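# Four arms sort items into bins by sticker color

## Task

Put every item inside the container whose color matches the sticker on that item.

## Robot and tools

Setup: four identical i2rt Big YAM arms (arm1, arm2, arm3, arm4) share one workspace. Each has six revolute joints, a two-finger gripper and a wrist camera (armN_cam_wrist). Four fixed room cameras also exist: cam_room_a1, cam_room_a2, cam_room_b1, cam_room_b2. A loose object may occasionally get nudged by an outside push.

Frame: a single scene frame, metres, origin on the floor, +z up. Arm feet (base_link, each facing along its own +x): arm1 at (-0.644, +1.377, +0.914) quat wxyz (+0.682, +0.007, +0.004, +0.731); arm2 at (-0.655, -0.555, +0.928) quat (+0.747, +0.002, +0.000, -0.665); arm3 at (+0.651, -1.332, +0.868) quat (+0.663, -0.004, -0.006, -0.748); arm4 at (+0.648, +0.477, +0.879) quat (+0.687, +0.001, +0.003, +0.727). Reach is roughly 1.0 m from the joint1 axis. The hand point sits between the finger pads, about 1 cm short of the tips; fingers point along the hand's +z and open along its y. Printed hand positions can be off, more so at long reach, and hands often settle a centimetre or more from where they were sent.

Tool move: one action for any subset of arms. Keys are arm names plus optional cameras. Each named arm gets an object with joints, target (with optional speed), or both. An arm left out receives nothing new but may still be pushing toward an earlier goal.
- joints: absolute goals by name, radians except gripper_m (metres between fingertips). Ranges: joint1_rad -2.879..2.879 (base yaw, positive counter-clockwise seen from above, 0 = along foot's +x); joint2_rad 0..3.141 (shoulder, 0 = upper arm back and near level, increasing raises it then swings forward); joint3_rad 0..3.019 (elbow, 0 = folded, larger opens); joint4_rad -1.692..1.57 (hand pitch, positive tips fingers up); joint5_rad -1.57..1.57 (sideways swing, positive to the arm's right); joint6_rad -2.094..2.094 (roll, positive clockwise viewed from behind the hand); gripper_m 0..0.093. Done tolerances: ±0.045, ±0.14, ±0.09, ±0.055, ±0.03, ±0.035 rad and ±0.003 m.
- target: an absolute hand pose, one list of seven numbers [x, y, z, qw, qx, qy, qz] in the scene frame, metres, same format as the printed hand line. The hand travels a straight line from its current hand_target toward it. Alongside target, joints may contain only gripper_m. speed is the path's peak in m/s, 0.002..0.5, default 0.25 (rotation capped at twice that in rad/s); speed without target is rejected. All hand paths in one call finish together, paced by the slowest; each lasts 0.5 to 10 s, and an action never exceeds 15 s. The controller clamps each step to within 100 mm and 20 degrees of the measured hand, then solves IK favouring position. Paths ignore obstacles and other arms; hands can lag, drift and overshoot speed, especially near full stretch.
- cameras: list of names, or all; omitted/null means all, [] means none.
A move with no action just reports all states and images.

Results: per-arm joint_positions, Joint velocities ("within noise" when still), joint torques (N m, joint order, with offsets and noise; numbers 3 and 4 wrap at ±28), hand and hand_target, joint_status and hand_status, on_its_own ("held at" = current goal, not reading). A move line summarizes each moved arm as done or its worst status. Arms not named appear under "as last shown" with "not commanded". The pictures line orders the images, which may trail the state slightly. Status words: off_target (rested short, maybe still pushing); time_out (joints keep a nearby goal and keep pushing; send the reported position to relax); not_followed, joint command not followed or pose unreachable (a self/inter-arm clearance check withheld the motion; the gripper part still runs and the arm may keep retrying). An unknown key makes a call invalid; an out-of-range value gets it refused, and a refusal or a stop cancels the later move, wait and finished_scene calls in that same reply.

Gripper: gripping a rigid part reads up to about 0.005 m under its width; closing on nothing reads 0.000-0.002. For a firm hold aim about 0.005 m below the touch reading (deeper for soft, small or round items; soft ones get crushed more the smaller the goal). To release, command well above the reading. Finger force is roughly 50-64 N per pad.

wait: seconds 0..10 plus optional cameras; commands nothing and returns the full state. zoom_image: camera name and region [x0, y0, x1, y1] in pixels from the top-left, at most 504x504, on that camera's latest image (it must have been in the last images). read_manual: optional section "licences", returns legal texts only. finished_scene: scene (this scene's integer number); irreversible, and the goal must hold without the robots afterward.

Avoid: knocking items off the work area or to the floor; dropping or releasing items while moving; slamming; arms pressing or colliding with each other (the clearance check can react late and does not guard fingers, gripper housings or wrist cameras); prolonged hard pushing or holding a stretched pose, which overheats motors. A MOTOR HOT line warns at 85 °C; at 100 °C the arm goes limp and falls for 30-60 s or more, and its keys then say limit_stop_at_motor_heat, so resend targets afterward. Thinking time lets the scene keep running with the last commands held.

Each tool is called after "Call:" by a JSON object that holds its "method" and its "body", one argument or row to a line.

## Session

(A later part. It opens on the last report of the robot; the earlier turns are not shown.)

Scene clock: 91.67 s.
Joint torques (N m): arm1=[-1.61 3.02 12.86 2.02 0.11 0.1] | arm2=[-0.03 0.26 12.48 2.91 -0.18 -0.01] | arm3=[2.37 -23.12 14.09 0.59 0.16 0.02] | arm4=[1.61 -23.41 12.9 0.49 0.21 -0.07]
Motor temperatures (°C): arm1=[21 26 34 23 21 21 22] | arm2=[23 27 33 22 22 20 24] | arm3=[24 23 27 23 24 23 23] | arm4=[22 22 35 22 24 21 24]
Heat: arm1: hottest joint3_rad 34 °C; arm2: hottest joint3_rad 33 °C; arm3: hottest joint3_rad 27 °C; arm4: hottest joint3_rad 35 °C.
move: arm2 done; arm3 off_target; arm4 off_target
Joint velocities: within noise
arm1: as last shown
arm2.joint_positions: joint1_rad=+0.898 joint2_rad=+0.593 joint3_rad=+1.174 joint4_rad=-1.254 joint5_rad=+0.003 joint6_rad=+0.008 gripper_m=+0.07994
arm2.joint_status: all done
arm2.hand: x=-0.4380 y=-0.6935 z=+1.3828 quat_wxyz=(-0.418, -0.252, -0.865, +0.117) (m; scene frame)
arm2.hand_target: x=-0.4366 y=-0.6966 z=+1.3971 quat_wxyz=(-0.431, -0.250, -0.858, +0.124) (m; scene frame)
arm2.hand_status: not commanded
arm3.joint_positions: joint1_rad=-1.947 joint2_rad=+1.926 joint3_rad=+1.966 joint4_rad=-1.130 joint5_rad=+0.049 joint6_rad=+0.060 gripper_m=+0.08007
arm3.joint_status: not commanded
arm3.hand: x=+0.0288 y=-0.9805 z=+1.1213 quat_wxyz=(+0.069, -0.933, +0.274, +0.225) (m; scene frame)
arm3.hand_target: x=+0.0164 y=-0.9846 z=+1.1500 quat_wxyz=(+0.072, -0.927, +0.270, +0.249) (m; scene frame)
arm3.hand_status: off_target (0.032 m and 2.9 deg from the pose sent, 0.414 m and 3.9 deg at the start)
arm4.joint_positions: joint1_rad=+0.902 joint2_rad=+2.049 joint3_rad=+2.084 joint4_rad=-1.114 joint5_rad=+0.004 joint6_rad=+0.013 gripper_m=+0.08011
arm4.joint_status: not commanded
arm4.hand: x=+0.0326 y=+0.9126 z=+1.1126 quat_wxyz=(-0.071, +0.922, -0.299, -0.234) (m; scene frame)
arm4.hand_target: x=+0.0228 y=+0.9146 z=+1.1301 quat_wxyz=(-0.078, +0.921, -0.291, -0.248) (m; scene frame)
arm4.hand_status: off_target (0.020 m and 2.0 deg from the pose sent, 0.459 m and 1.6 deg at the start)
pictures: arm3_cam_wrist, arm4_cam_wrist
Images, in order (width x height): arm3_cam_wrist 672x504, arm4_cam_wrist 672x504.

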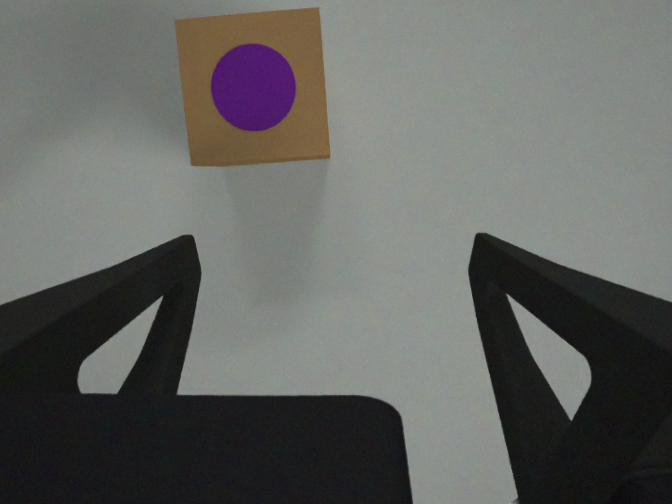

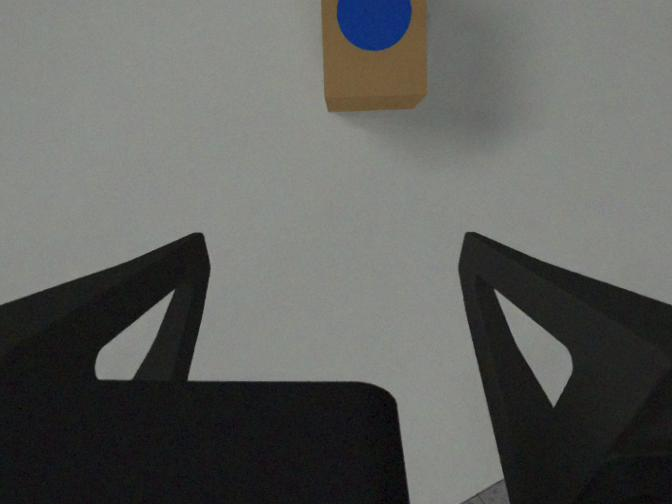

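Call:
{"method": "move", "body": {
  "arm4": {"target": [-0.046, 0.979, 1.095, 0.0778, -0.9212, 0.2905, 0.2468], "speed": 0.2},
  "arm3": {"target": [-0.053, -0.979, 1.115, 0.0648, -0.9351, 0.2419, 0.2506], "speed": 0.2},
  "cameras": ["arm4_cam_wrist", "arm3_cam_wrist"]
}}

Scene clock: 142.83 s.
Joint torques (N m): arm1=[-2.14 2.96 13.09 2 0.07 0.09] | arm2=[-0.15 0.26 12.48 2.89 -0.18 -0.01] | arm3=[2.14 -26.23 14.09 0.58 -0.04 -0.13] | arm4=[0.26 -25.99 11.77 0.5 -0.04 -0.13]
Motor temperatures (°C): arm1=[21 25 37 23 21 21 21] | arm2=[23 26 36 22 22 20 23] | arm3=[24 27 31 23 24 23 23] | arm4=[22 24 40 22 24 21 24]
Heat: arm1: hottest joint3_rad 37 °C; arm2: hottest joint3_rad 36 °C; arm3: hottest joint3_rad 31 °C; arm4: hottest joint3_rad 40 °C.
move: arm3 off_target; arm4 off_target
Joint velocities: within noise
arm1, arm2: as last shown
arm3.joint_positions: joint1_rad=-1.912 joint2_rad=+2.133 joint3_rad=+2.206 joint4_rad=-1.163 joint5_rad=+0.039 joint6_rad=+0.049 gripper_m=+0.08007
arm3.joint_status: not commanded
arm3.hand: x=-0.0405 y=-0.9766 z=+1.0863 quat_wxyz=(+0.061, -0.939, +0.251, +0.226) (m; scene frame)
arm3.hand_target: x=-0.0515 y=-0.9796 z=+1.1148 quat_wxyz=(+0.065, -0.935, +0.242, +0.251) (m; scene frame)
arm3.hand_status: off_target (0.031 m and 3.0 deg from the pose sent, 0.082 m and 4.8 deg at the start)
arm4.joint_positions: joint1_rad=+0.896 joint2_rad=+2.517 joint3_rad=+2.885 joint4_rad=-1.399 joint5_rad=+0.001 joint6_rad=+0.000 gripper_m=+0.08011
arm4.joint_status: not commanded
arm4.hand: x=-0.0447 y=+0.9720 z=+1.1039 quat_wxyz=(-0.079, +0.918, -0.294, -0.256) (m; scene frame)
arm4.hand_target: x=-0.0451 y=+0.9784 z=+1.0946 quat_wxyz=(-0.080, +0.919, -0.290, -0.254) (m; scene frame)
arm4.hand_status: off_target (0.011 m and 1.2 deg from the pose sent, 0.104 m and 2.0 deg at the start; a joint's target at an end of its range on 16 of 51 steps)
pictures: arm3_cam_wrist, arm4_cam_wrist
Images, in order (width x height): arm3_cam_wrist 672x504, arm4_cam_wrist 672x504.

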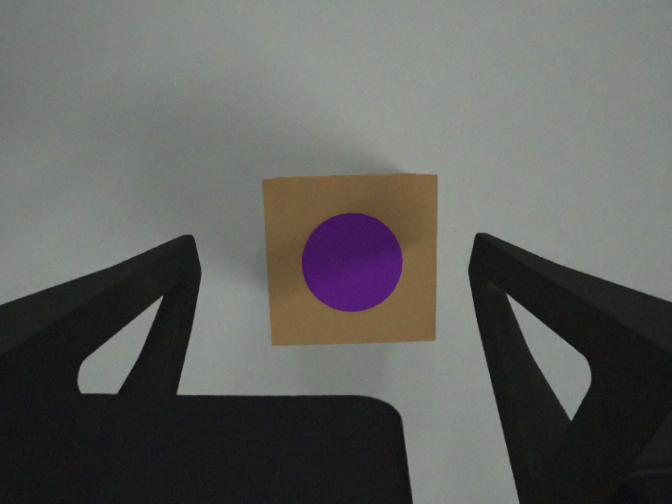

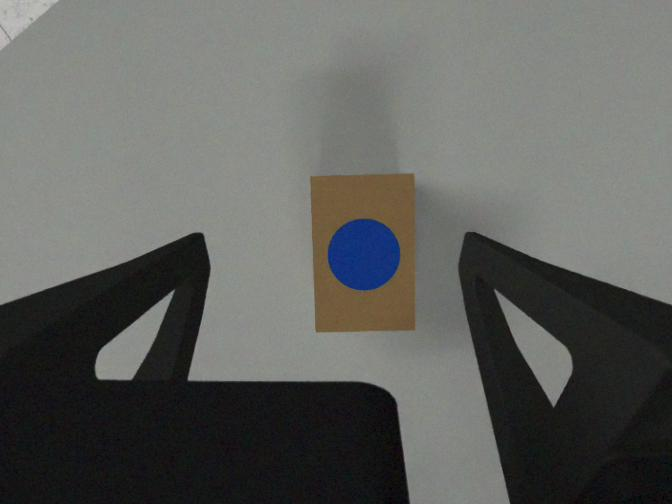

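Call:
{"method": "move", "body": {
  "arm4": {"target": [-0.033, 0.984, 1.014, 0.0778, -0.9212, 0.2905, 0.2468], "speed": 0.25},
  "arm3": {"target": [-0.042, -0.979, 1.058, 0.0648, -0.9351, 0.2419, 0.2506], "speed": 0.25},
  "cameras": []
}}

Call:
{"method": "move", "body": {
  "arm4": {"joints": {"gripper_m": 0.034}},
  "arm3": {"joints": {"gripper_m": 0.041}},
  "cameras": ["arm4_cam_wrist", "arm3_cam_wrist"]
}}

Scene clock: 151.77 s.
Joint torques (N m): arm1=[-2.02 3.25 13.05 2.19 0.09 0.1] | arm2=[0.03 0.32 12.49 2.91 -0.18 0] | arm3=[1.67 -26.99 9.46 1.55 -0.05 -0.13] | arm4=[0.62 -27.93 9.43 1.39 -0.04 -0.13]
Motor temperatures (°C): arm1=[21 24 38 23 21 21 21] | arm2=[23 26 36 22 22 20 23] | arm3=[24 26 33 23 24 23 23] | arm4=[22 25 40 22 24 21 24]
Heat: arm1: hottest joint3_rad 38 °C; arm2: hottest joint3_rad 36 °C; arm3: hottest joint3_rad 33 °C; arm4: hottest joint3_rad 40 °C.
move: arm3 off_target; arm4 done
Joint velocities: within noise
arm1, arm2: as last shown
arm3.joint_positions: joint1_rad=-1.912 joint2_rad=+2.108 joint3_rad=+2.051 joint4_rad=-1.012 joint5_rad=+0.036 joint6_rad=+0.042 gripper_m=+0.08007
arm3.joint_status: not commanded
arm3.hand: x=-0.0389 y=-0.9786 z=+1.0460 quat_wxyz=(+0.063, -0.937, +0.247, +0.237) (m; scene frame)
arm3.hand_target: x=-0.0418 y=-0.9789 z=+1.0579 quat_wxyz=(+0.065, -0.935, +0.242, +0.250) (m; scene frame)
arm3.hand_status: off_target (0.012 m and 1.7 deg from the pose sent, 0.029 m and 3.0 deg at the start)
arm4.joint_positions: joint1_rad=+0.877 joint2_rad=+2.378 joint3_rad=+2.400 joint4_rad=-1.083 joint5_rad=-0.007 joint6_rad=-0.014 gripper_m=+0.08003
arm4.joint_status: not commanded
arm4.hand: x=-0.0302 y=+0.9800 z=+1.0180 quat_wxyz=(-0.076, +0.921, -0.297, -0.242) (m; scene frame)
arm4.hand_target: x=-0.0329 y=+0.9839 z=+1.0138 quat_wxyz=(-0.078, +0.921, -0.291, -0.247) (m; scene frame)
arm4.hand_status: done (0.006 m and 0.9 deg from the pose sent, 0.092 m and 1.2 deg at the start)
pictures: none
No camera images: "cameras" was empty.

Scene clock: 152.37 s.
Joint torques (N m): arm1=[-1.9 3.14 13.01 1.8 0.08 0.09] | arm2=[-0.09 0.26 12.48 2.93 -0.17 -0.01] | arm3=[1.61 -26.75 9.39 1.55 -0.03 -0.12] | arm4=[0.44 -27.69 9.36 1.35 -0.03 -0.07]
Motor temperatures (°C): arm1=[21 24 38 23 21 21 21] | arm2=[23 26 36 22 22 20 23] | arm3=[24 26 33 23 24 23 23] | arm4=[22 25 40 22 24 21 24]
Heat: arm1: hottest joint3_rad 38 °C; arm2: hottest joint3_rad 36 °C; arm3: hottest joint3_rad 33 °C; arm4: hottest joint3_rad 40 °C.
move: arm3 off_target; arm4 off_target
Joint velocities: within noise
arm1, arm2: as last shown
arm3.joint_positions: joint1_rad=-1.912 joint2_rad=+2.108 joint3_rad=+2.051 joint4_rad=-1.012 joint5_rad=+0.035 joint6_rad=+0.041 gripper_m=+0.05278
arm3.joint_status: gripper_m off_target (ended at +0.05281, target +0.04100)
arm3.hand: x=-0.0390 y=-0.9786 z=+1.0460 quat_wxyz=(+0.062, -0.937, +0.247, +0.237) (m; scene frame)
arm3.hand_target: x=-0.0418 y=-0.9789 z=+1.0579 quat_wxyz=(+0.065, -0.935, +0.242, +0.250) (m; scene frame)
arm3.hand_status: not commanded
arm4.joint_positions: joint1_rad=+0.877 joint2_rad=+2.378 joint3_rad=+2.400 joint4_rad=-1.082 joint5_rad=-0.007 joint6_rad=-0.015 gripper_m=+0.04397
arm4.joint_status: gripper_m off_target (ended at +0.04400, target +0.03400)
arm4.hand: x=-0.0303 y=+0.9799 z=+1.0181 quat_wxyz=(-0.075, +0.921, -0.296, -0.242) (m; scene frame)
arm4.hand_target: x=-0.0329 y=+0.9838 z=+1.0138 quat_wxyz=(-0.078, +0.921, -0.291, -0.247) (m; scene frame)
arm4.hand_status: not commanded
pictures: arm3_cam_wrist, arm4_cam_wrist
Images, in order (width x height): arm3_cam_wrist 672x504, arm4_cam_wrist 672x504.

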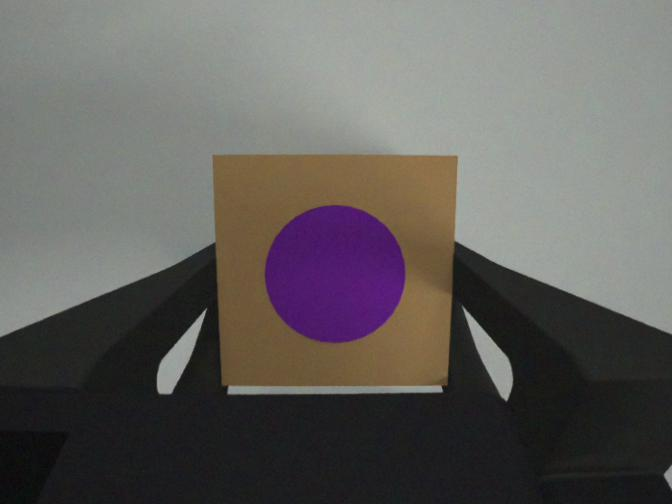

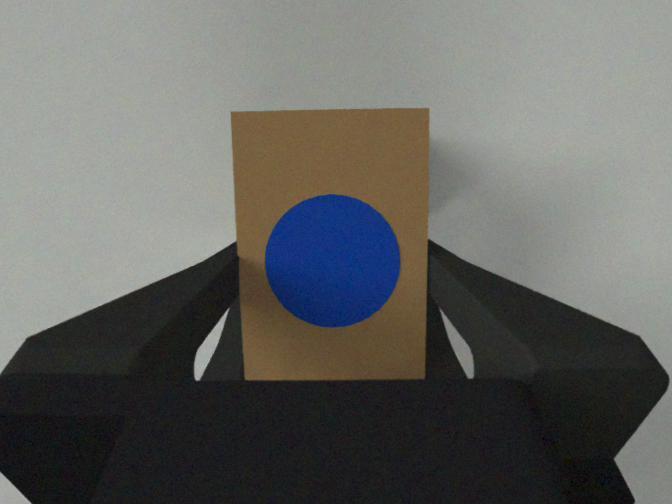

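Call:
{"method": "move", "body": {
  "arm4": {"target": [-0.02, 0.97, 1.11, 0.0778, -0.9212, 0.2905, 0.2468], "speed": 0.25},
  "arm3": {"target": [-0.03, -0.97, 1.16, 0.0724, -0.9273, 0.2703, 0.2485], "speed": 0.25},
  "cameras": []
}}

Call:
{"method": "move", "body": {
  "arm4": {"target": [0.28, 0.74, 1.16, 0.0778, -0.9212, 0.2905, 0.2468], "speed": 0.4},
  "arm3": {"target": [0.30, -1.13, 1.17, 0.0724, -0.9273, 0.2703, 0.2485], "speed": 0.4},
  "cameras": []
}}

Call:
{"method": "move", "body": {
  "arm4": {"joints": {"joint2_rad": 0.8, "joint3_rad": 0.95, "joint4_rad": -1.19, "joint5_rad": 0, "joint6_rad": 0}},
  "arm3": {"joints": {"joint2_rad": 0.8, "joint3_rad": 0.95, "joint4_rad": -1.19, "joint5_rad": 0, "joint6_rad": 0}},
  "cameras": []
}}

Call:
{"method": "move", "body": {
  "arm4": {"joints": {"joint1_rad": -1.912}},
  "arm3": {"joints": {"joint1_rad": 1.806}},
  "cameras": []
}}

Call:
{"method": "move", "body": {
  "arm4": {"target": [1.13, 0.336, 0.98, 0.2562, 0.1370, 0.9560, -0.0367], "speed": 0.4},
  "arm3": {"target": [1.15, -1.276, 0.98, 0.2584, -0.0548, 0.9644, 0.0147], "speed": 0.4},
  "cameras": ["arm4_cam_wrist", "arm3_cam_wrist"]
}}

Scene clock: 167.80 s.
Joint torques (N m): arm1=[-1.61 3.37 12.97 2.1 0.09 0.1] | arm2=[-0.03 0.32 12.46 2.89 -0.18 0] | arm3=[0.79 -25.52 13.63 0.73 0.17 0.03] | arm4=[0.79 -29.1 12.75 0.42 0.09 -0.01]
Motor temperatures (°C): arm1=[21 24 38 23 21 21 21] | arm2=[23 25 36 22 22 20 23] | arm3=[24 28 31 23 24 23 24] | arm4=[22 27 38 22 24 21 25]
Heat: arm1: hottest joint3_rad 38 °C; arm2: hottest joint3_rad 36 °C; arm3: hottest joint3_rad 31 °C; arm4: hottest joint3_rad 38 °C.
move: arm3 off_target; arm4 off_target
Joint velocities: within noise
arm1, arm2: as last shown
arm3.joint_positions: joint1_rad=-1.912 joint2_rad=+2.097 joint3_rad=+2.276 joint4_rad=-1.265 joint5_rad=+0.056 joint6_rad=+0.070 gripper_m=+0.05278
arm3.joint_status: not commanded
arm3.hand: x=-0.0264 y=-0.9798 z=+1.1365 quat_wxyz=(+0.067, -0.935, +0.263, +0.228) (m; scene frame)
arm3.hand_target: x=-0.0288 y=-0.9705 z=+1.1599 quat_wxyz=(+0.072, -0.927, +0.270, +0.249) (m; scene frame)
arm3.hand_status: off_target (0.026 m and 2.7 deg from the pose sent, 0.115 m and 3.4 deg at the start)
arm4.joint_positions: joint1_rad=+0.877 joint2_rad=+2.351 joint3_rad=+2.517 joint4_rad=-1.269 joint5_rad=-0.007 joint6_rad=-0.016 gripper_m=+0.04398
arm4.joint_status: not commanded
arm4.hand: x=-0.0139 y=+0.9681 z=+1.0763 quat_wxyz=(-0.069, +0.926, -0.298, -0.223) (m; scene frame)
arm4.hand_target: x=-0.0188 y=+0.9691 z=+1.1100 quat_wxyz=(-0.078, +0.921, -0.290, -0.248) (m; scene frame)
arm4.hand_status: off_target (0.034 m and 3.1 deg from the pose sent, 0.093 m and 0.9 deg at the start)
pictures: none
No camera images: "cameras" was empty.

Scene clock: 169.53 s.
Joint torques (N m): arm1=[-1.49 3.25 13 2.21 0.07 0.13] | arm2=[-0.21 0.32 12.51 2.89 -0.17 -0.01] | arm3=[0.38 -7 9.33 0.95 -0.05 -0.12] | arm4=[1.49 -9.29 9.48 0.79 0.24 0.14]
Motor temperatures (°C): arm1=[21 24 38 23 21 21 21] | arm2=[23 25 36 22 22 20 23] | arm3=[24 28 31 23 24 23 24] | arm4=[22 27 38 22 24 21 25]
Heat: arm1: hottest joint3_rad 38 °C; arm2: hottest joint3_rad 36 °C; arm3: hottest joint3_rad 31 °C; arm4: hottest joint3_rad 38 °C.
move: arm3 done; arm4 done
Joint velocities: within noise
arm1, arm2: as last shown
arm3.joint_positions: joint1_rad=-1.927 joint2_rad=+1.056 joint3_rad=+1.124 joint4_rad=-1.101 joint5_rad=+0.050 joint6_rad=+0.067 gripper_m=+0.05278
arm3.joint_status: not commanded
arm3.hand: x=+0.2981 y=-1.1350 z=+1.1733 quat_wxyz=(+0.072, -0.927, +0.267, +0.253) (m; scene frame)
arm3.hand_target: x=+0.3001 y=-1.1300 z=+1.1700 quat_wxyz=(+0.072, -0.927, +0.270, +0.248) (m; scene frame)
arm3.hand_status: done (0.006 m and 0.7 deg from the pose sent, 0.361 m and 2.7 deg at the start)
arm4.joint_positions: joint1_rad=+0.893 joint2_rad=+1.192 joint3_rad=+1.154 joint4_rad=-1.004 joint5_rad=-0.001 joint6_rad=-0.016 gripper_m=+0.04398
arm4.joint_status: not commanded
arm4.hand: x=+0.2831 y=+0.7411 z=+1.1609 quat_wxyz=(-0.079, +0.921, -0.289, -0.250) (m; scene frame)
arm4.hand_target: x=+0.2801 y=+0.7399 z=+1.1600 quat_wxyz=(-0.078, +0.921, -0.290, -0.247) (m; scene frame)
arm4.hand_status: done (0.003 m and 0.5 deg from the pose sent, 0.381 m and 3.1 deg at the start)
pictures: none
No camera images: "cameras" was empty.

Scene clock: 170.77 s.
Joint torques (N m): arm1=[-1.14 2.78 12.93 2.14 0.11 0.13] | arm2=[-0.03 0.32 12.48 2.92 -0.18 0] | arm3=[0.21 -3.37 9.63 1.02 -0.07 -0.11] | arm4=[1.08 -2.37 10.06 0.7 0.1 0.16]
Motor temperatures (°C): arm1=[21 24 38 23 21 21 21] | arm2=[23 25 36 22 22 20 23] | arm3=[24 28 31 23 24 23 24] | arm4=[22 27 38 22 24 21 25]
Heat: arm1: hottest joint3_rad 38 °C; arm2: hottest joint3_rad 36 °C; arm3: hottest joint3_rad 31 °C; arm4: hottest joint3_rad 38 °C.
move: arm3 done; arm4 done
Joint velocities: within noise
arm1, arm2: as last shown
arm3.joint_positions: joint1_rad=-1.927 joint2_rad=+0.796 joint3_rad=+0.947 joint4_rad=-1.191 joint5_rad=+0.002 joint6_rad=+0.008 gripper_m=+0.05278
arm3.joint_status: all done
arm3.hand: x=+0.3779 y=-1.1855 z=+1.1596 quat_wxyz=(+0.056, -0.937, +0.234, +0.253) (m; scene frame)
arm3.hand_target: x=+0.3785 y=-1.1815 z=+1.1597 quat_wxyz=(+0.057, -0.937, +0.236, +0.252) (m; scene frame)
arm3.hand_status: not commanded
arm4.joint_positions: joint1_rad=+0.893 joint2_rad=+0.793 joint3_rad=+0.935 joint4_rad=-1.184 joint5_rad=-0.001 joint6_rad=-0.014 gripper_m=+0.04399
arm4.joint_status: all done
arm4.hand: x=+0.4001 y=+0.6573 z=+1.1696 quat_wxyz=(-0.079, +0.920, -0.290, -0.250) (m; scene frame)
arm4.hand_target: x=+0.3971 y=+0.6568 z=+1.1743 quat_wxyz=(-0.077, +0.919, -0.292, -0.252) (m; scene frame)
arm4.hand_status: not commanded
pictures: none
No camera images: "cameras" was empty.

Scene clock: 173.63 s.
Joint torques (N m): arm1=[-1.79 3.08 13.07 2 0.13 0.11] | arm2=[-0.03 0.26 12.49 2.89 -0.18 0] | arm3=[1.85 -3.02 9.63 1.1 0.08 -0.12] | arm4=[0.62 -2.55 10.17 0.66 0.07 0.19]
Motor temperatures (°C): arm1=[21 24 38 23 21 21 21] | arm2=[23 25 36 22 22 20 23] | arm3=[24 28 31 23 24 23 24] | arm4=[22 27 38 22 24 21 25]
Heat: arm1: hottest joint3_rad 38 °C; arm2: hottest joint3_rad 36 °C; arm3: hottest joint3_rad 31 °C; arm4: hottest joint3_rad 38 °C.
move: arm3 done; arm4 done
Joint velocities: within noise
arm1.joint_positions: joint1_rad=-2.248 joint2_rad=+0.593 joint3_rad=+1.171 joint4_rad=-1.252 joint5_rad=-0.002 joint6_rad=-0.007 gripper_m=+0.07496
arm1.joint_status: not commanded
arm1.hand: x=-0.4251 y=+1.2286 z=+1.3636 quat_wxyz=(-0.406, -0.266, -0.864, +0.131) (m; scene frame)
arm1.hand_target: x=-0.4232 y=+1.2270 z=+1.3795 quat_wxyz=(-0.421, -0.267, -0.856, +0.135) (m; scene frame)
arm1.hand_status: not commanded
arm2: as last shown
arm3.joint_positions: joint1_rad=+1.797 joint2_rad=+0.798 joint3_rad=+0.947 joint4_rad=-1.191 joint5_rad=-0.001 joint6_rad=+0.007 gripper_m=+0.05284
arm3.joint_status: all done
arm3.hand: x=+0.9568 y=-1.2954 z=+1.1611 quat_wxyz=(-0.261, +0.050, -0.964, -0.009) (m; scene frame)
arm3.hand_target: x=+0.9575 y=-1.2927 z=+1.1619 quat_wxyz=(-0.262, +0.057, -0.963, -0.009) (m; scene frame)
arm3.hand_status: not commanded
arm4.joint_positions: joint1_rad=-1.911 joint2_rad=+0.793 joint3_rad=+0.935 joint4_rad=-1.184 joint5_rad=+0.000 joint6_rad=-0.012 gripper_m=+0.04410
arm4.joint_status: all done
arm4.hand: x=+0.9435 y=+0.3919 z=+1.1680 quat_wxyz=(-0.257, -0.130, -0.957, +0.041) (m; scene frame)
arm4.hand_target: x=+0.9456 y=+0.3911 z=+1.1727 quat_wxyz=(-0.258, -0.136, -0.956, +0.039) (m; scene frame)
arm4.hand_status: not commanded
pictures: none
No camera images: "cameras" was empty.

Scene clock: 175.20 s.
Joint torques (N m): arm1=[-1.38 3.66 13.01 2.06 0.07 0.09] | arm2=[0.03 0.38 12.46 2.88 -0.18 -0.01] | arm3=[0.85 -13.92 11.95 1.46 -0.08 -0.12] | arm4=[0.5 -13.8 10.71 1.32 -0.06 0.18]
Motor temperatures (°C): arm1=[21 24 38 23 21 21 21] | arm2=[23 25 36 22 22 20 23] | arm3=[24 28 31 23 24 23 24] | arm4=[22 27 38 22 24 21 25]
Heat: arm1: hottest joint3_rad 38 °C; arm2: hottest joint3_rad 36 °C; arm3: hottest joint3_rad 31 °C; arm4: hottest joint3_rad 38 °C.
move: arm3 off_target; arm4 off_target
Joint velocities: within noise
arm1: as last shown
arm2.joint_positions: joint1_rad=+0.898 joint2_rad=+0.593 joint3_rad=+1.174 joint4_rad=-1.254 joint5_rad=+0.003 joint6_rad=+0.008 gripper_m=+0.07994
arm2.joint_status: not commanded
arm2.hand: x=-0.4380 y=-0.6935 z=+1.3828 quat_wxyz=(-0.418, -0.252, -0.865, +0.117) (m; scene frame)
arm2.hand_target: x=-0.4366 y=-0.6966 z=+1.3971 quat_wxyz=(-0.431, -0.250, -0.858, +0.124) (m; scene frame)
arm2.hand_status: not commanded
arm3.joint_positions: joint1_rad=+1.797 joint2_rad=+1.467 joint3_rad=+0.889 joint4_rad=-0.546 joint5_rad=-0.014 joint6_rad=+0.005 gripper_m=+0.05284
arm3.joint_status: not commanded
arm3.hand: x=+1.1245 y=-1.2783 z=+0.9513 quat_wxyz=(-0.221, +0.052, -0.974, -0.012) (m; scene frame)
arm3.hand_target: x=+1.1482 y=-1.2761 z=+0.9807 quat_wxyz=(-0.258, +0.055, -0.964, -0.015) (m; scene frame)
arm3.hand_status: off_target (0.039 m and 4.4 deg from the pose sent, 0.266 m and 1.0 deg at the start)
arm4.joint_positions: joint1_rad=-1.911 joint2_rad=+1.478 joint3_rad=+0.875 joint4_rad=-0.514 joint5_rad=-0.002 joint6_rad=-0.012 gripper_m=+0.04410
arm4.joint_status: not commanded
arm4.hand: x=+1.1060 y=+0.3438 z=+0.9537 quat_wxyz=(-0.221, -0.132, -0.966, +0.034) (m; scene frame)
arm4.hand_target: x=+1.1284 y=+0.3365 z=+0.9807 quat_wxyz=(-0.256, -0.137, -0.956, +0.037) (m; scene frame)
arm4.hand_status: off_target (0.036 m and 4.3 deg from the pose sent, 0.271 m and 0.9 deg at the start)
pictures: arm3_cam_wrist, arm4_cam_wrist
Images, in order (width x height): arm3_cam_wrist 672x504, arm4_cam_wrist 672x504.

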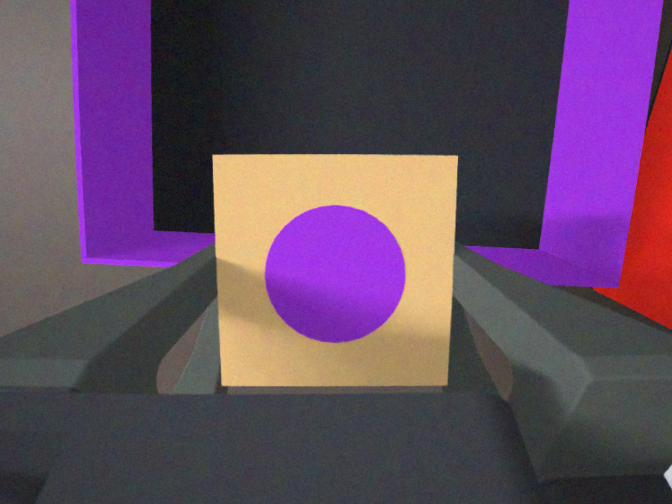

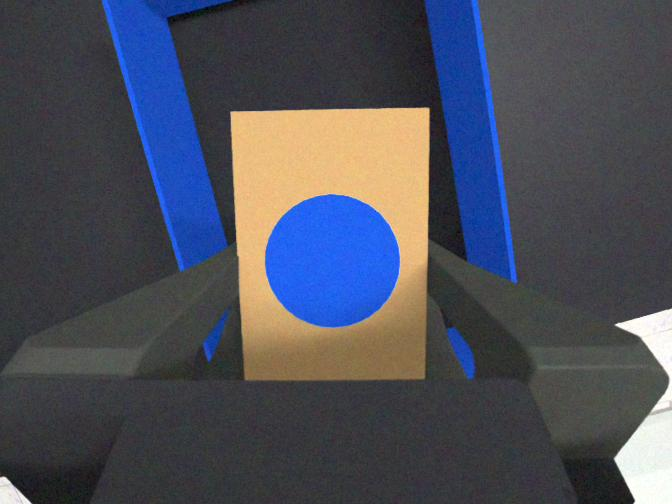

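Call:
{"method": "move", "body": {
  "arm4": {"target": [1.145, 0.340, 0.79, 0.2562, 0.1370, 0.9560, -0.0367], "speed": 0.25},
  "arm3": {"target": [1.203, -1.285, 0.82, 0.2584, -0.0548, 0.9644, 0.0147], "speed": 0.25},
  "cameras": ["arm3_cam_wrist", "arm4_cam_wrist"]
}}

Scene clock: 191.23 s.
Joint torques (N m): arm1=[-2.14 3.08 13.08 2.06 0.09 0.08] | arm2=[0.03 0.26 12.48 2.93 -0.19 -0.01] | arm3=[0.21 -17.32 8.65 1.58 -0.08 -0.12] | arm4=[1.2 -15.74 5.33 1.48 0.21 0.15]
Motor temperatures (°C): arm1=[21 24 38 23 21 21 21] | arm2=[23 25 36 22 22 20 23] | arm3=[24 27 31 23 24 23 24] | arm4=[22 26 39 22 24 21 26]
Heat: arm1: hottest joint3_rad 38 °C; arm2: hottest joint3_rad 36 °C; arm3: hottest joint3_rad 31 °C; arm4: hottest joint3_rad 39 °C.
move: arm3 off_target; arm4 off_target
Joint velocities: arm1=[within noise] | arm2=[within noise] | arm3=[-0.005 -0.015 -0.022 0.012 0.051 -0.154 0.001] | arm4=[within noise]
arm1, arm2: as last shown
arm3.joint_positions: joint1_rad=+1.782 joint2_rad=+1.883 joint3_rad=+0.913 joint4_rad=-0.137 joint5_rad=-0.027 joint6_rad=-0.017 gripper_m=+0.05284
arm3.joint_status: not commanded
arm3.hand: x=+1.1771 y=-1.2805 z=+0.8025 quat_wxyz=(-0.229, +0.057, -0.972, -0.015) (m; scene frame)
arm3.hand_target: x=+1.2019 y=-1.2852 z=+0.8209 quat_wxyz=(-0.259, +0.055, -0.964, -0.014) (m; scene frame)
arm3.hand_status: off_target (0.032 m and 3.4 deg from the pose sent, 0.153 m and 4.4 deg at the start)
arm4.joint_positions: joint1_rad=-1.900 joint2_rad=+1.918 joint3_rad=+0.817 joint4_rad=+0.025 joint5_rad=+0.001 joint6_rad=+0.004 gripper_m=+0.04410
arm4.joint_status: not commanded
arm4.hand: x=+1.1330 y=+0.3406 z=+0.7837 quat_wxyz=(-0.241, -0.133, -0.961, +0.035) (m; scene frame)
arm4.hand_target: x=+1.1448 y=+0.3402 z=+0.7901 quat_wxyz=(-0.256, -0.137, -0.956, +0.036) (m; scene frame)
arm4.hand_status: off_target (0.014 m and 1.9 deg from the pose sent, 0.168 m and 4.3 deg at the start)
pictures: arm3_cam_wrist, arm4_cam_wrist
Images, in order (width x height): arm3_cam_wrist 672x504, arm4_cam_wrist 672x504.

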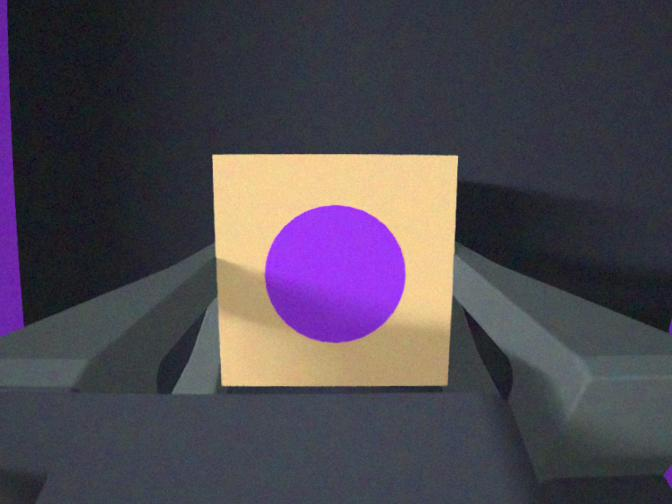

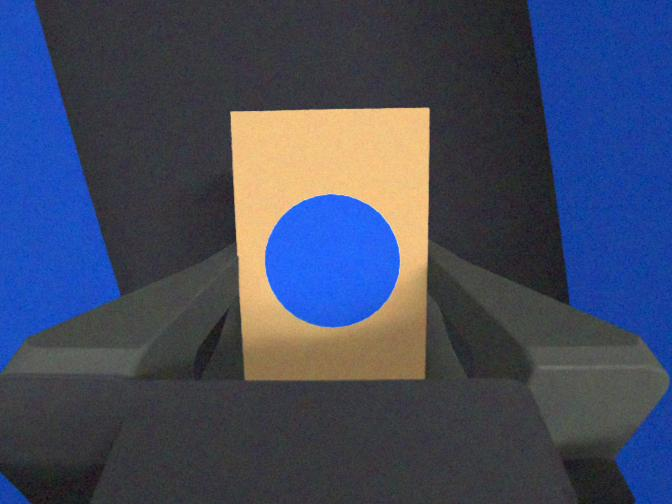

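Call:
{"method": "move", "body": {
  "arm4": {"target": [1.145, 0.340, 0.754, 0.2562, 0.1370, 0.9560, -0.0367], "speed": 0.12},
  "arm3": {"target": [1.203, -1.285, 0.787, 0.2584, -0.0548, 0.9644, 0.0147], "speed": 0.12},
  "cameras": []
}}

Call:
{"method": "move", "body": {
  "arm4": {"target": [1.145, 0.340, 0.746, 0.2562, 0.1370, 0.9560, -0.0367], "speed": 0.1},
  "arm3": {"target": [1.203, -1.285, 0.777, 0.2584, -0.0548, 0.9644, 0.0147], "speed": 0.1},
  "cameras": []
}}

Call:
{"method": "move", "body": {
  "arm4": {"target": [1.145, 0.340, 0.738, 0.2562, 0.1370, 0.9560, -0.0367], "speed": 0.1},
  "arm3": {"target": [1.203, -1.285, 0.767, 0.2584, -0.0548, 0.9644, 0.0147], "speed": 0.1},
  "cameras": []
}}

Scene clock: 198.80 s.
Joint torques (N m): arm1=[-2.02 2.78 12.97 1.92 0.09 0.12] | arm2=[0.09 0.38 12.45 2.85 -0.18 -0.01] | arm3=[0.15 -16.91 7.84 1.59 -0.08 -0.13] | arm4=[1.26 -15.56 5.16 1.51 0.2 0.16]
Motor temperatures (°C): arm1=[21 24 38 23 21 21 21] | arm2=[23 25 37 22 22 20 23] | arm3=[24 27 31 23 24 23 24] | arm4=[22 26 37 22 24 21 26]
Heat: arm1: hottest joint3_rad 38 °C; arm2: hottest joint3_rad 37 °C; arm3: hottest joint3_rad 31 °C; arm4: hottest joint3_rad 37 °C.
move: arm3 off_target; arm4 off_target
Joint velocities: within noise
arm1, arm2: as last shown
arm3.joint_positions: joint1_rad=+1.782 joint2_rad=+1.954 joint3_rad=+0.913 joint4_rad=-0.055 joint5_rad=-0.027 joint6_rad=-0.017 gripper_m=+0.05284
arm3.joint_status: not commanded
arm3.hand: x=+1.1803 y=-1.2806 z=+0.7756 quat_wxyz=(-0.235, +0.057, -0.970, -0.015) (m; scene frame)
arm3.hand_target: x=+1.2022 y=-1.2852 z=+0.7877 quat_wxyz=(-0.258, +0.055, -0.964, -0.015) (m; scene frame)
arm3.hand_status: off_target (0.026 m and 2.8 deg from the pose sent, 0.031 m and 3.5 deg at the start)
arm4.joint_positions: joint1_rad=-1.900 joint2_rad=+2.007 joint3_rad=+0.817 joint4_rad=+0.118 joint5_rad=+0.001 joint6_rad=+0.005 gripper_m=+0.04410
arm4.joint_status: not commanded
arm4.hand: x=+1.1318 y=+0.3407 z=+0.7519 quat_wxyz=(-0.243, -0.134, -0.960, +0.036) (m; scene frame)
arm4.hand_target: x=+1.1448 y=+0.3402 z=+0.7544 quat_wxyz=(-0.256, -0.137, -0.956, +0.037) (m; scene frame)
arm4.hand_status: off_target (0.013 m and 1.7 deg from the pose sent, 0.032 m and 1.9 deg at the start)
pictures: none
No camera images: "cameras" was empty.

Scene clock: 199.77 s.
Joint torques (N m): arm1=[-1.79 3.25 12.97 2.14 0.1 0.12] | arm2=[-0.15 0.21 12.51 2.91 -0.17 -0.01] | arm3=[0.32 -16.26 7.75 1.63 -0.07 -0.11] | arm4=[1.55 -14.33 5.29 1.4 0.24 0.19]
Motor temperatures (°C): arm1=[21 24 38 23 21 21 21] | arm2=[23 25 37 22 22 20 23] | arm3=[24 27 31 23 24 23 24] | arm4=[22 26 37 22 24 21 26]
Heat: arm1: hottest joint3_rad 38 °C; arm2: hottest joint3_rad 37 °C; arm3: hottest joint3_rad 31 °C; arm4: hottest joint3_rad 37 °C.
move: arm3 off_target; arm4 off_target
Joint velocities: within noise
arm1, arm2: as last shown
arm3.joint_positions: joint1_rad=+1.782 joint2_rad=+1.970 joint3_rad=+0.913 joint4_rad=-0.031 joint5_rad=-0.027 joint6_rad=-0.017 gripper_m=+0.05284
arm3.joint_status: not commanded
arm3.hand: x=+1.1818 y=-1.2805 z=+0.7699 quat_wxyz=(-0.238, +0.057, -0.969, -0.015) (m; scene frame)
arm3.hand_target: x=+1.2023 y=-1.2852 z=+0.7777 quat_wxyz=(-0.258, +0.055, -0.964, -0.015) (m; scene frame)
arm3.hand_status: off_target (0.023 m and 2.4 deg from the pose sent, 0.023 m and 2.8 deg at the start)
arm4.joint_positions: joint1_rad=-1.900 joint2_rad=+2.020 joint3_rad=+0.817 joint4_rad=+0.138 joint5_rad=+0.001 joint6_rad=+0.005 gripper_m=+0.04410
arm4.joint_status: not commanded
arm4.hand: x=+1.1326 y=+0.3405 z=+0.7480 quat_wxyz=(-0.246, -0.134, -0.959, +0.036) (m; scene frame)
arm4.hand_target: x=+1.1447 y=+0.3402 z=+0.7463 quat_wxyz=(-0.256, -0.137, -0.956, +0.036) (m; scene frame)
arm4.hand_status: off_target (0.013 m and 1.3 deg from the pose sent, 0.015 m and 1.7 deg at the start)
pictures: none
No camera images: "cameras" was empty.

Scene clock: 200.73 s.
Joint torques (N m): arm1=[-1.61 3.72 12.96 2.19 0.1 0.13] | arm2=[0.09 0.44 12.48 2.88 -0.18 -0.01] | arm3=[0.26 -15.27 7.46 1.54 -0.06 -0.11] | arm4=[1.73 -14.1 5.35 1.52 0.24 0.14]
Motor temperatures (°C): arm1=[21 24 38 23 21 21 21] | arm2=[23 25 37 22 22 20 23] | arm3=[24 27 30 23 24 23 24] | arm4=[22 26 37 22 24 21 26]
Heat: arm1: hottest joint3_rad 38 °C; arm2: hottest joint3_rad 37 °C; arm3: hottest joint3_rad 30 °C; arm4: hottest joint3_rad 37 °C.
move: arm3 off_target; arm4 off_target
Joint velocities: within noise
arm1, arm2: as last shown
arm3.joint_positions: joint1_rad=+1.782 joint2_rad=+1.984 joint3_rad=+0.917 joint4_rad=-0.005 joint5_rad=-0.027 joint6_rad=-0.018 gripper_m=+0.05284
arm3.joint_status: not commanded
arm3.hand: x=+1.1868 y=-1.2801 z=+0.7672 quat_wxyz=(-0.247, +0.058, -0.967, -0.015) (m; scene frame)
arm3.hand_target: x=+1.2024 y=-1.2851 z=+0.7674 quat_wxyz=(-0.258, +0.055, -0.964, -0.015) (m; scene frame)
arm3.hand_status: off_target (0.017 m and 1.4 deg from the pose sent, 0.022 m and 2.4 deg at the start)
arm4.joint_positions: joint1_rad=-1.900 joint2_rad=+2.036 joint3_rad=+0.819 joint4_rad=+0.159 joint5_rad=+0.002 joint6_rad=+0.008 gripper_m=+0.04410
arm4.joint_status: not commanded
arm4.hand: x=+1.1336 y=+0.3401 z=+0.7430 quat_wxyz=(-0.249, -0.135, -0.958, +0.036) (m; scene frame)
arm4.hand_target: x=+1.1447 y=+0.3402 z=+0.7383 quat_wxyz=(-0.256, -0.137, -0.956, +0.037) (m; scene frame)
arm4.hand_status: off_target (0.012 m and 0.9 deg from the pose sent, 0.016 m and 1.3 deg at the start)
pictures: none
No camera images: "cameras" was empty.

Call:
{"method": "move", "body": {
  "arm4": {"target": [1.145, 0.340, 0.732, 0.2562, 0.1370, 0.9560, -0.0367], "speed": 0.1},
  "arm3": {"target": [1.203, -1.285, 0.762, 0.2584, -0.0548, 0.9644, 0.0147], "speed": 0.1},
  "cameras": []
}}

Call:
{"method": "move", "body": {
  "arm4": {"joints": {"gripper_m": 0.075}},
  "arm3": {"joints": {"gripper_m": 0.08}},
  "cameras": []
}}

Call:
{"method": "move", "body": {
  "arm4": {"target": [1.13, 0.345, 0.95, 0.2562, 0.1370, 0.9560, -0.0367], "speed": 0.3},
  "arm3": {"target": [1.18, -1.285, 0.98, 0.2584, -0.0548, 0.9644, 0.0147], "speed": 0.3},
  "cameras": ["arm3_cam_wrist", "arm4_cam_wrist"]
}}

Scene clock: 209.37 s.
Joint torques (N m): arm1=[-1.9 2.73 12.89 2.02 0.09 0.09] | arm2=[0.03 0.21 12.52 2.91 -0.18 -0.01] | arm3=[0.26 -14.8 7.27 1.48 -0.07 -0.12] | arm4=[1.26 -13.33 5.01 1.36 0.25 0.17]
Motor temperatures (°C): arm1=[21 24 38 23 21 21 21] | arm2=[23 25 37 23 22 20 23] | arm3=[24 27 30 23 24 23 24] | arm4=[22 26 35 22 24 21 26]
Heat: arm1: hottest joint3_rad 38 °C; arm2: hottest joint3_rad 37 °C; arm3: hottest joint3_rad 30 °C; arm4: hottest joint3_rad 35 °C.
move: arm3 off_target; arm4 off_target
Joint velocities: within noise
arm1, arm2: as last shown
arm3.joint_positions: joint1_rad=+1.782 joint2_rad=+1.990 joint3_rad=+0.921 joint4_rad=+0.010 joint5_rad=-0.027 joint6_rad=-0.018 gripper_m=+0.05284
arm3.joint_status: not commanded
arm3.hand: x=+1.1908 y=-1.2798 z=+0.7672 quat_wxyz=(-0.253, +0.058, -0.966, -0.016) (m; scene frame)
arm3.hand_target: x=+1.2024 y=-1.2851 z=+0.7622 quat_wxyz=(-0.258, +0.055, -0.964, -0.015) (m; scene frame)
arm3.hand_status: off_target (0.014 m and 0.7 deg from the pose sent, 0.018 m and 1.4 deg at the start)
arm4.joint_positions: joint1_rad=-1.900 joint2_rad=+2.043 joint3_rad=+0.825 joint4_rad=+0.176 joint5_rad=+0.002 joint6_rad=+0.008 gripper_m=+0.04410
arm4.joint_status: not commanded
arm4.hand: x=+1.1388 y=+0.3387 z=+0.7433 quat_wxyz=(-0.257, -0.135, -0.956, +0.037) (m; scene frame)
arm4.hand_target: x=+1.1446 y=+0.3401 z=+0.7324 quat_wxyz=(-0.256, -0.137, -0.956, +0.037) (m; scene frame)
arm4.hand_status: off_target (0.013 m and 0.3 deg from the pose sent, 0.016 m and 0.9 deg at the start)
pictures: none
No camera images: "cameras" was empty.

Scene clock: 209.97 s.
Joint torques (N m): arm1=[-1.73 3.19 12.94 2.1 0.11 0.06] | arm2=[-0.03 0.32 12.46 2.91 -0.18 -0.01] | arm3=[0.32 -16.38 7.1 1.4 -0.07 -0.1] | arm4=[1.2 -14.33 4.79 1.44 0.2 0.18]
Motor temperatures (°C): arm1=[21 24 38 23 21 21 21] | arm2=[23 25 37 23 22 20 23] | arm3=[24 27 30 23 24 23 24] | arm4=[22 26 35 22 24 21 26]
Heat: arm1: hottest joint3_rad 38 °C; arm2: hottest joint3_rad 37 °C; arm3: hottest joint3_rad 30 °C; arm4: hottest joint3_rad 35 °C.
move: arm3 done; arm4 done
Joint velocities: within noise
arm1, arm2: as last shown
arm3.joint_positions: joint1_rad=+1.782 joint2_rad=+2.006 joint3_rad=+0.921 joint4_rad=+0.010 joint5_rad=-0.027 joint6_rad=-0.018 gripper_m=+0.07996
arm3.joint_status: all done
arm3.hand: x=+1.1872 y=-1.2802 z=+0.7590 quat_wxyz=(-0.245, +0.058, -0.968, -0.015) (m; scene frame)
arm3.hand_target: x=+1.2025 y=-1.2851 z=+0.7623 quat_wxyz=(-0.258, +0.055, -0.964, -0.015) (m; scene frame)
arm3.hand_status: not commanded
arm4.joint_positions: joint1_rad=-1.899 joint2_rad=+2.057 joint3_rad=+0.825 joint4_rad=+0.177 joint5_rad=+0.002 joint6_rad=+0.008 gripper_m=+0.07491
arm4.joint_status: all done
arm4.hand: x=+1.1357 y=+0.3398 z=+0.7368 quat_wxyz=(-0.251, -0.134, -0.958, +0.037) (m; scene frame)
arm4.hand_target: x=+1.1445 y=+0.3402 z=+0.7322 quat_wxyz=(-0.256, -0.137, -0.956, +0.037) (m; scene frame)
arm4.hand_status: not commanded
pictures: none
No camera images: "cameras" was empty.

Scene clock: 211.40 s.
Joint torques (N m): arm1=[-1.49 3.55 13 2.03 0.11 0.06] | arm2=[-0.03 0.44 12.48 2.91 -0.18 -0.01] | arm3=[0.03 -13.68 11.32 0.65 -0.08 -0.12] | arm4=[1.61 -12.16 9.59 0.38 0.2 0.13]
Motor temperatures (°C): arm1=[21 24 38 23 21 21 21] | arm2=[23 25 37 23 22 20 23] | arm3=[24 27 30 23 24 23 24] | arm4=[22 26 35 22 24 21 26]
Heat: arm1: hottest joint3_rad 38 °C; arm2: hottest joint3_rad 37 °C; arm3: hottest joint3_rad 30 °C; arm4: hottest joint3_rad 35 °C.
move: arm3 off_target; arm4 off_target
Joint velocities: within noise
arm1.joint_positions: joint1_rad=-2.248 joint2_rad=+0.593 joint3_rad=+1.171 joint4_rad=-1.252 joint5_rad=-0.002 joint6_rad=-0.007 gripper_m=+0.07496
arm1.joint_status: not commanded
arm1.hand: x=-0.4251 y=+1.2286 z=+1.3636 quat_wxyz=(-0.406, -0.266, -0.864, +0.131) (m; scene frame)
arm1.hand_target: x=-0.4232 y=+1.2270 z=+1.3795 quat_wxyz=(-0.421, -0.267, -0.856, +0.135) (m; scene frame)
arm1.hand_status: not commanded
arm2: as last shown
arm3.joint_positions: joint1_rad=+1.782 joint2_rad=+1.524 joint3_rad=+0.982 joint4_rad=-0.531 joint5_rad=-0.028 joint6_rad=-0.019 gripper_m=+0.07996
arm3.joint_status: not commanded
arm3.hand: x=+1.1647 y=-1.2792 z=+0.9661 quat_wxyz=(-0.246, +0.058, -0.968, -0.016) (m; scene frame)
arm3.hand_target: x=+1.1794 y=-1.2851 z=+0.9803 quat_wxyz=(-0.259, +0.055, -0.964, -0.015) (m; scene frame)
arm3.hand_status: off_target (0.021 m and 1.6 deg from the pose sent, 0.221 m and 1.6 deg at the start)
arm4.joint_positions: joint1_rad=-1.899 joint2_rad=+1.511 joint3_rad=+0.843 joint4_rad=-0.396 joint5_rad=+0.002 joint6_rad=+0.008 gripper_m=+0.07491
arm4.joint_status: not commanded
arm4.hand: x=+1.1165 y=+0.3461 z=+0.9385 quat_wxyz=(-0.247, -0.135, -0.959, +0.036) (m; scene frame)
arm4.hand_target: x=+1.1296 y=+0.3452 z=+0.9501 quat_wxyz=(-0.256, -0.137, -0.956, +0.037) (m; scene frame)
arm4.hand_status: off_target (0.018 m and 1.2 deg from the pose sent, 0.213 m and 0.7 deg at the start)
pictures: arm3_cam_wrist, arm4_cam_wrist
Images, in order (width x height): arm3_cam_wrist 672x504, arm4_cam_wrist 672x504.

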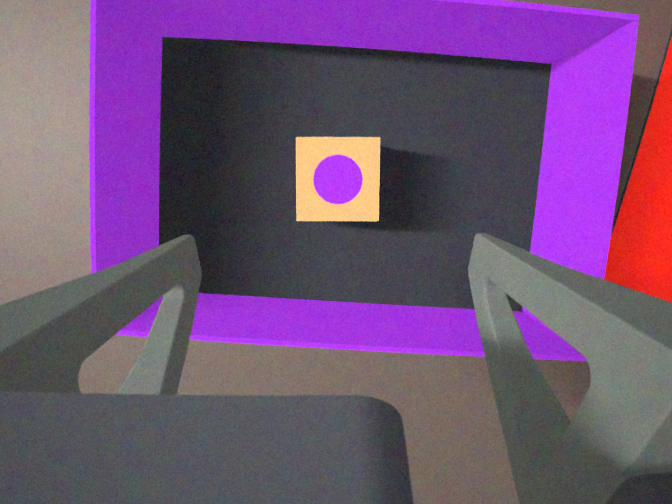

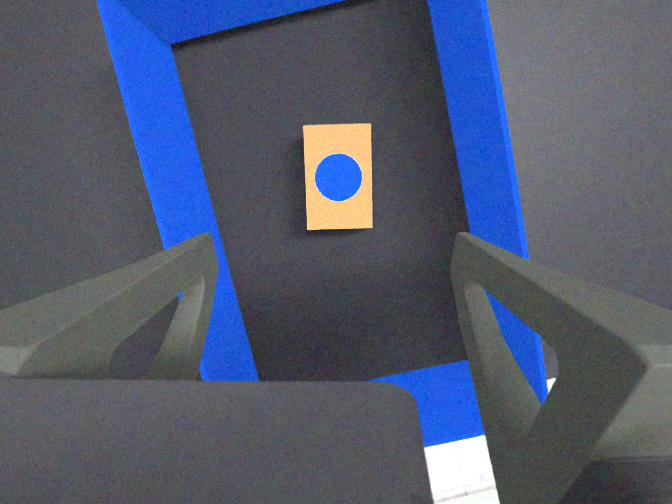

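Call:
{"method": "finished_scene", "body": {
  "scene": 2
}}

The scene is finished: the task was done.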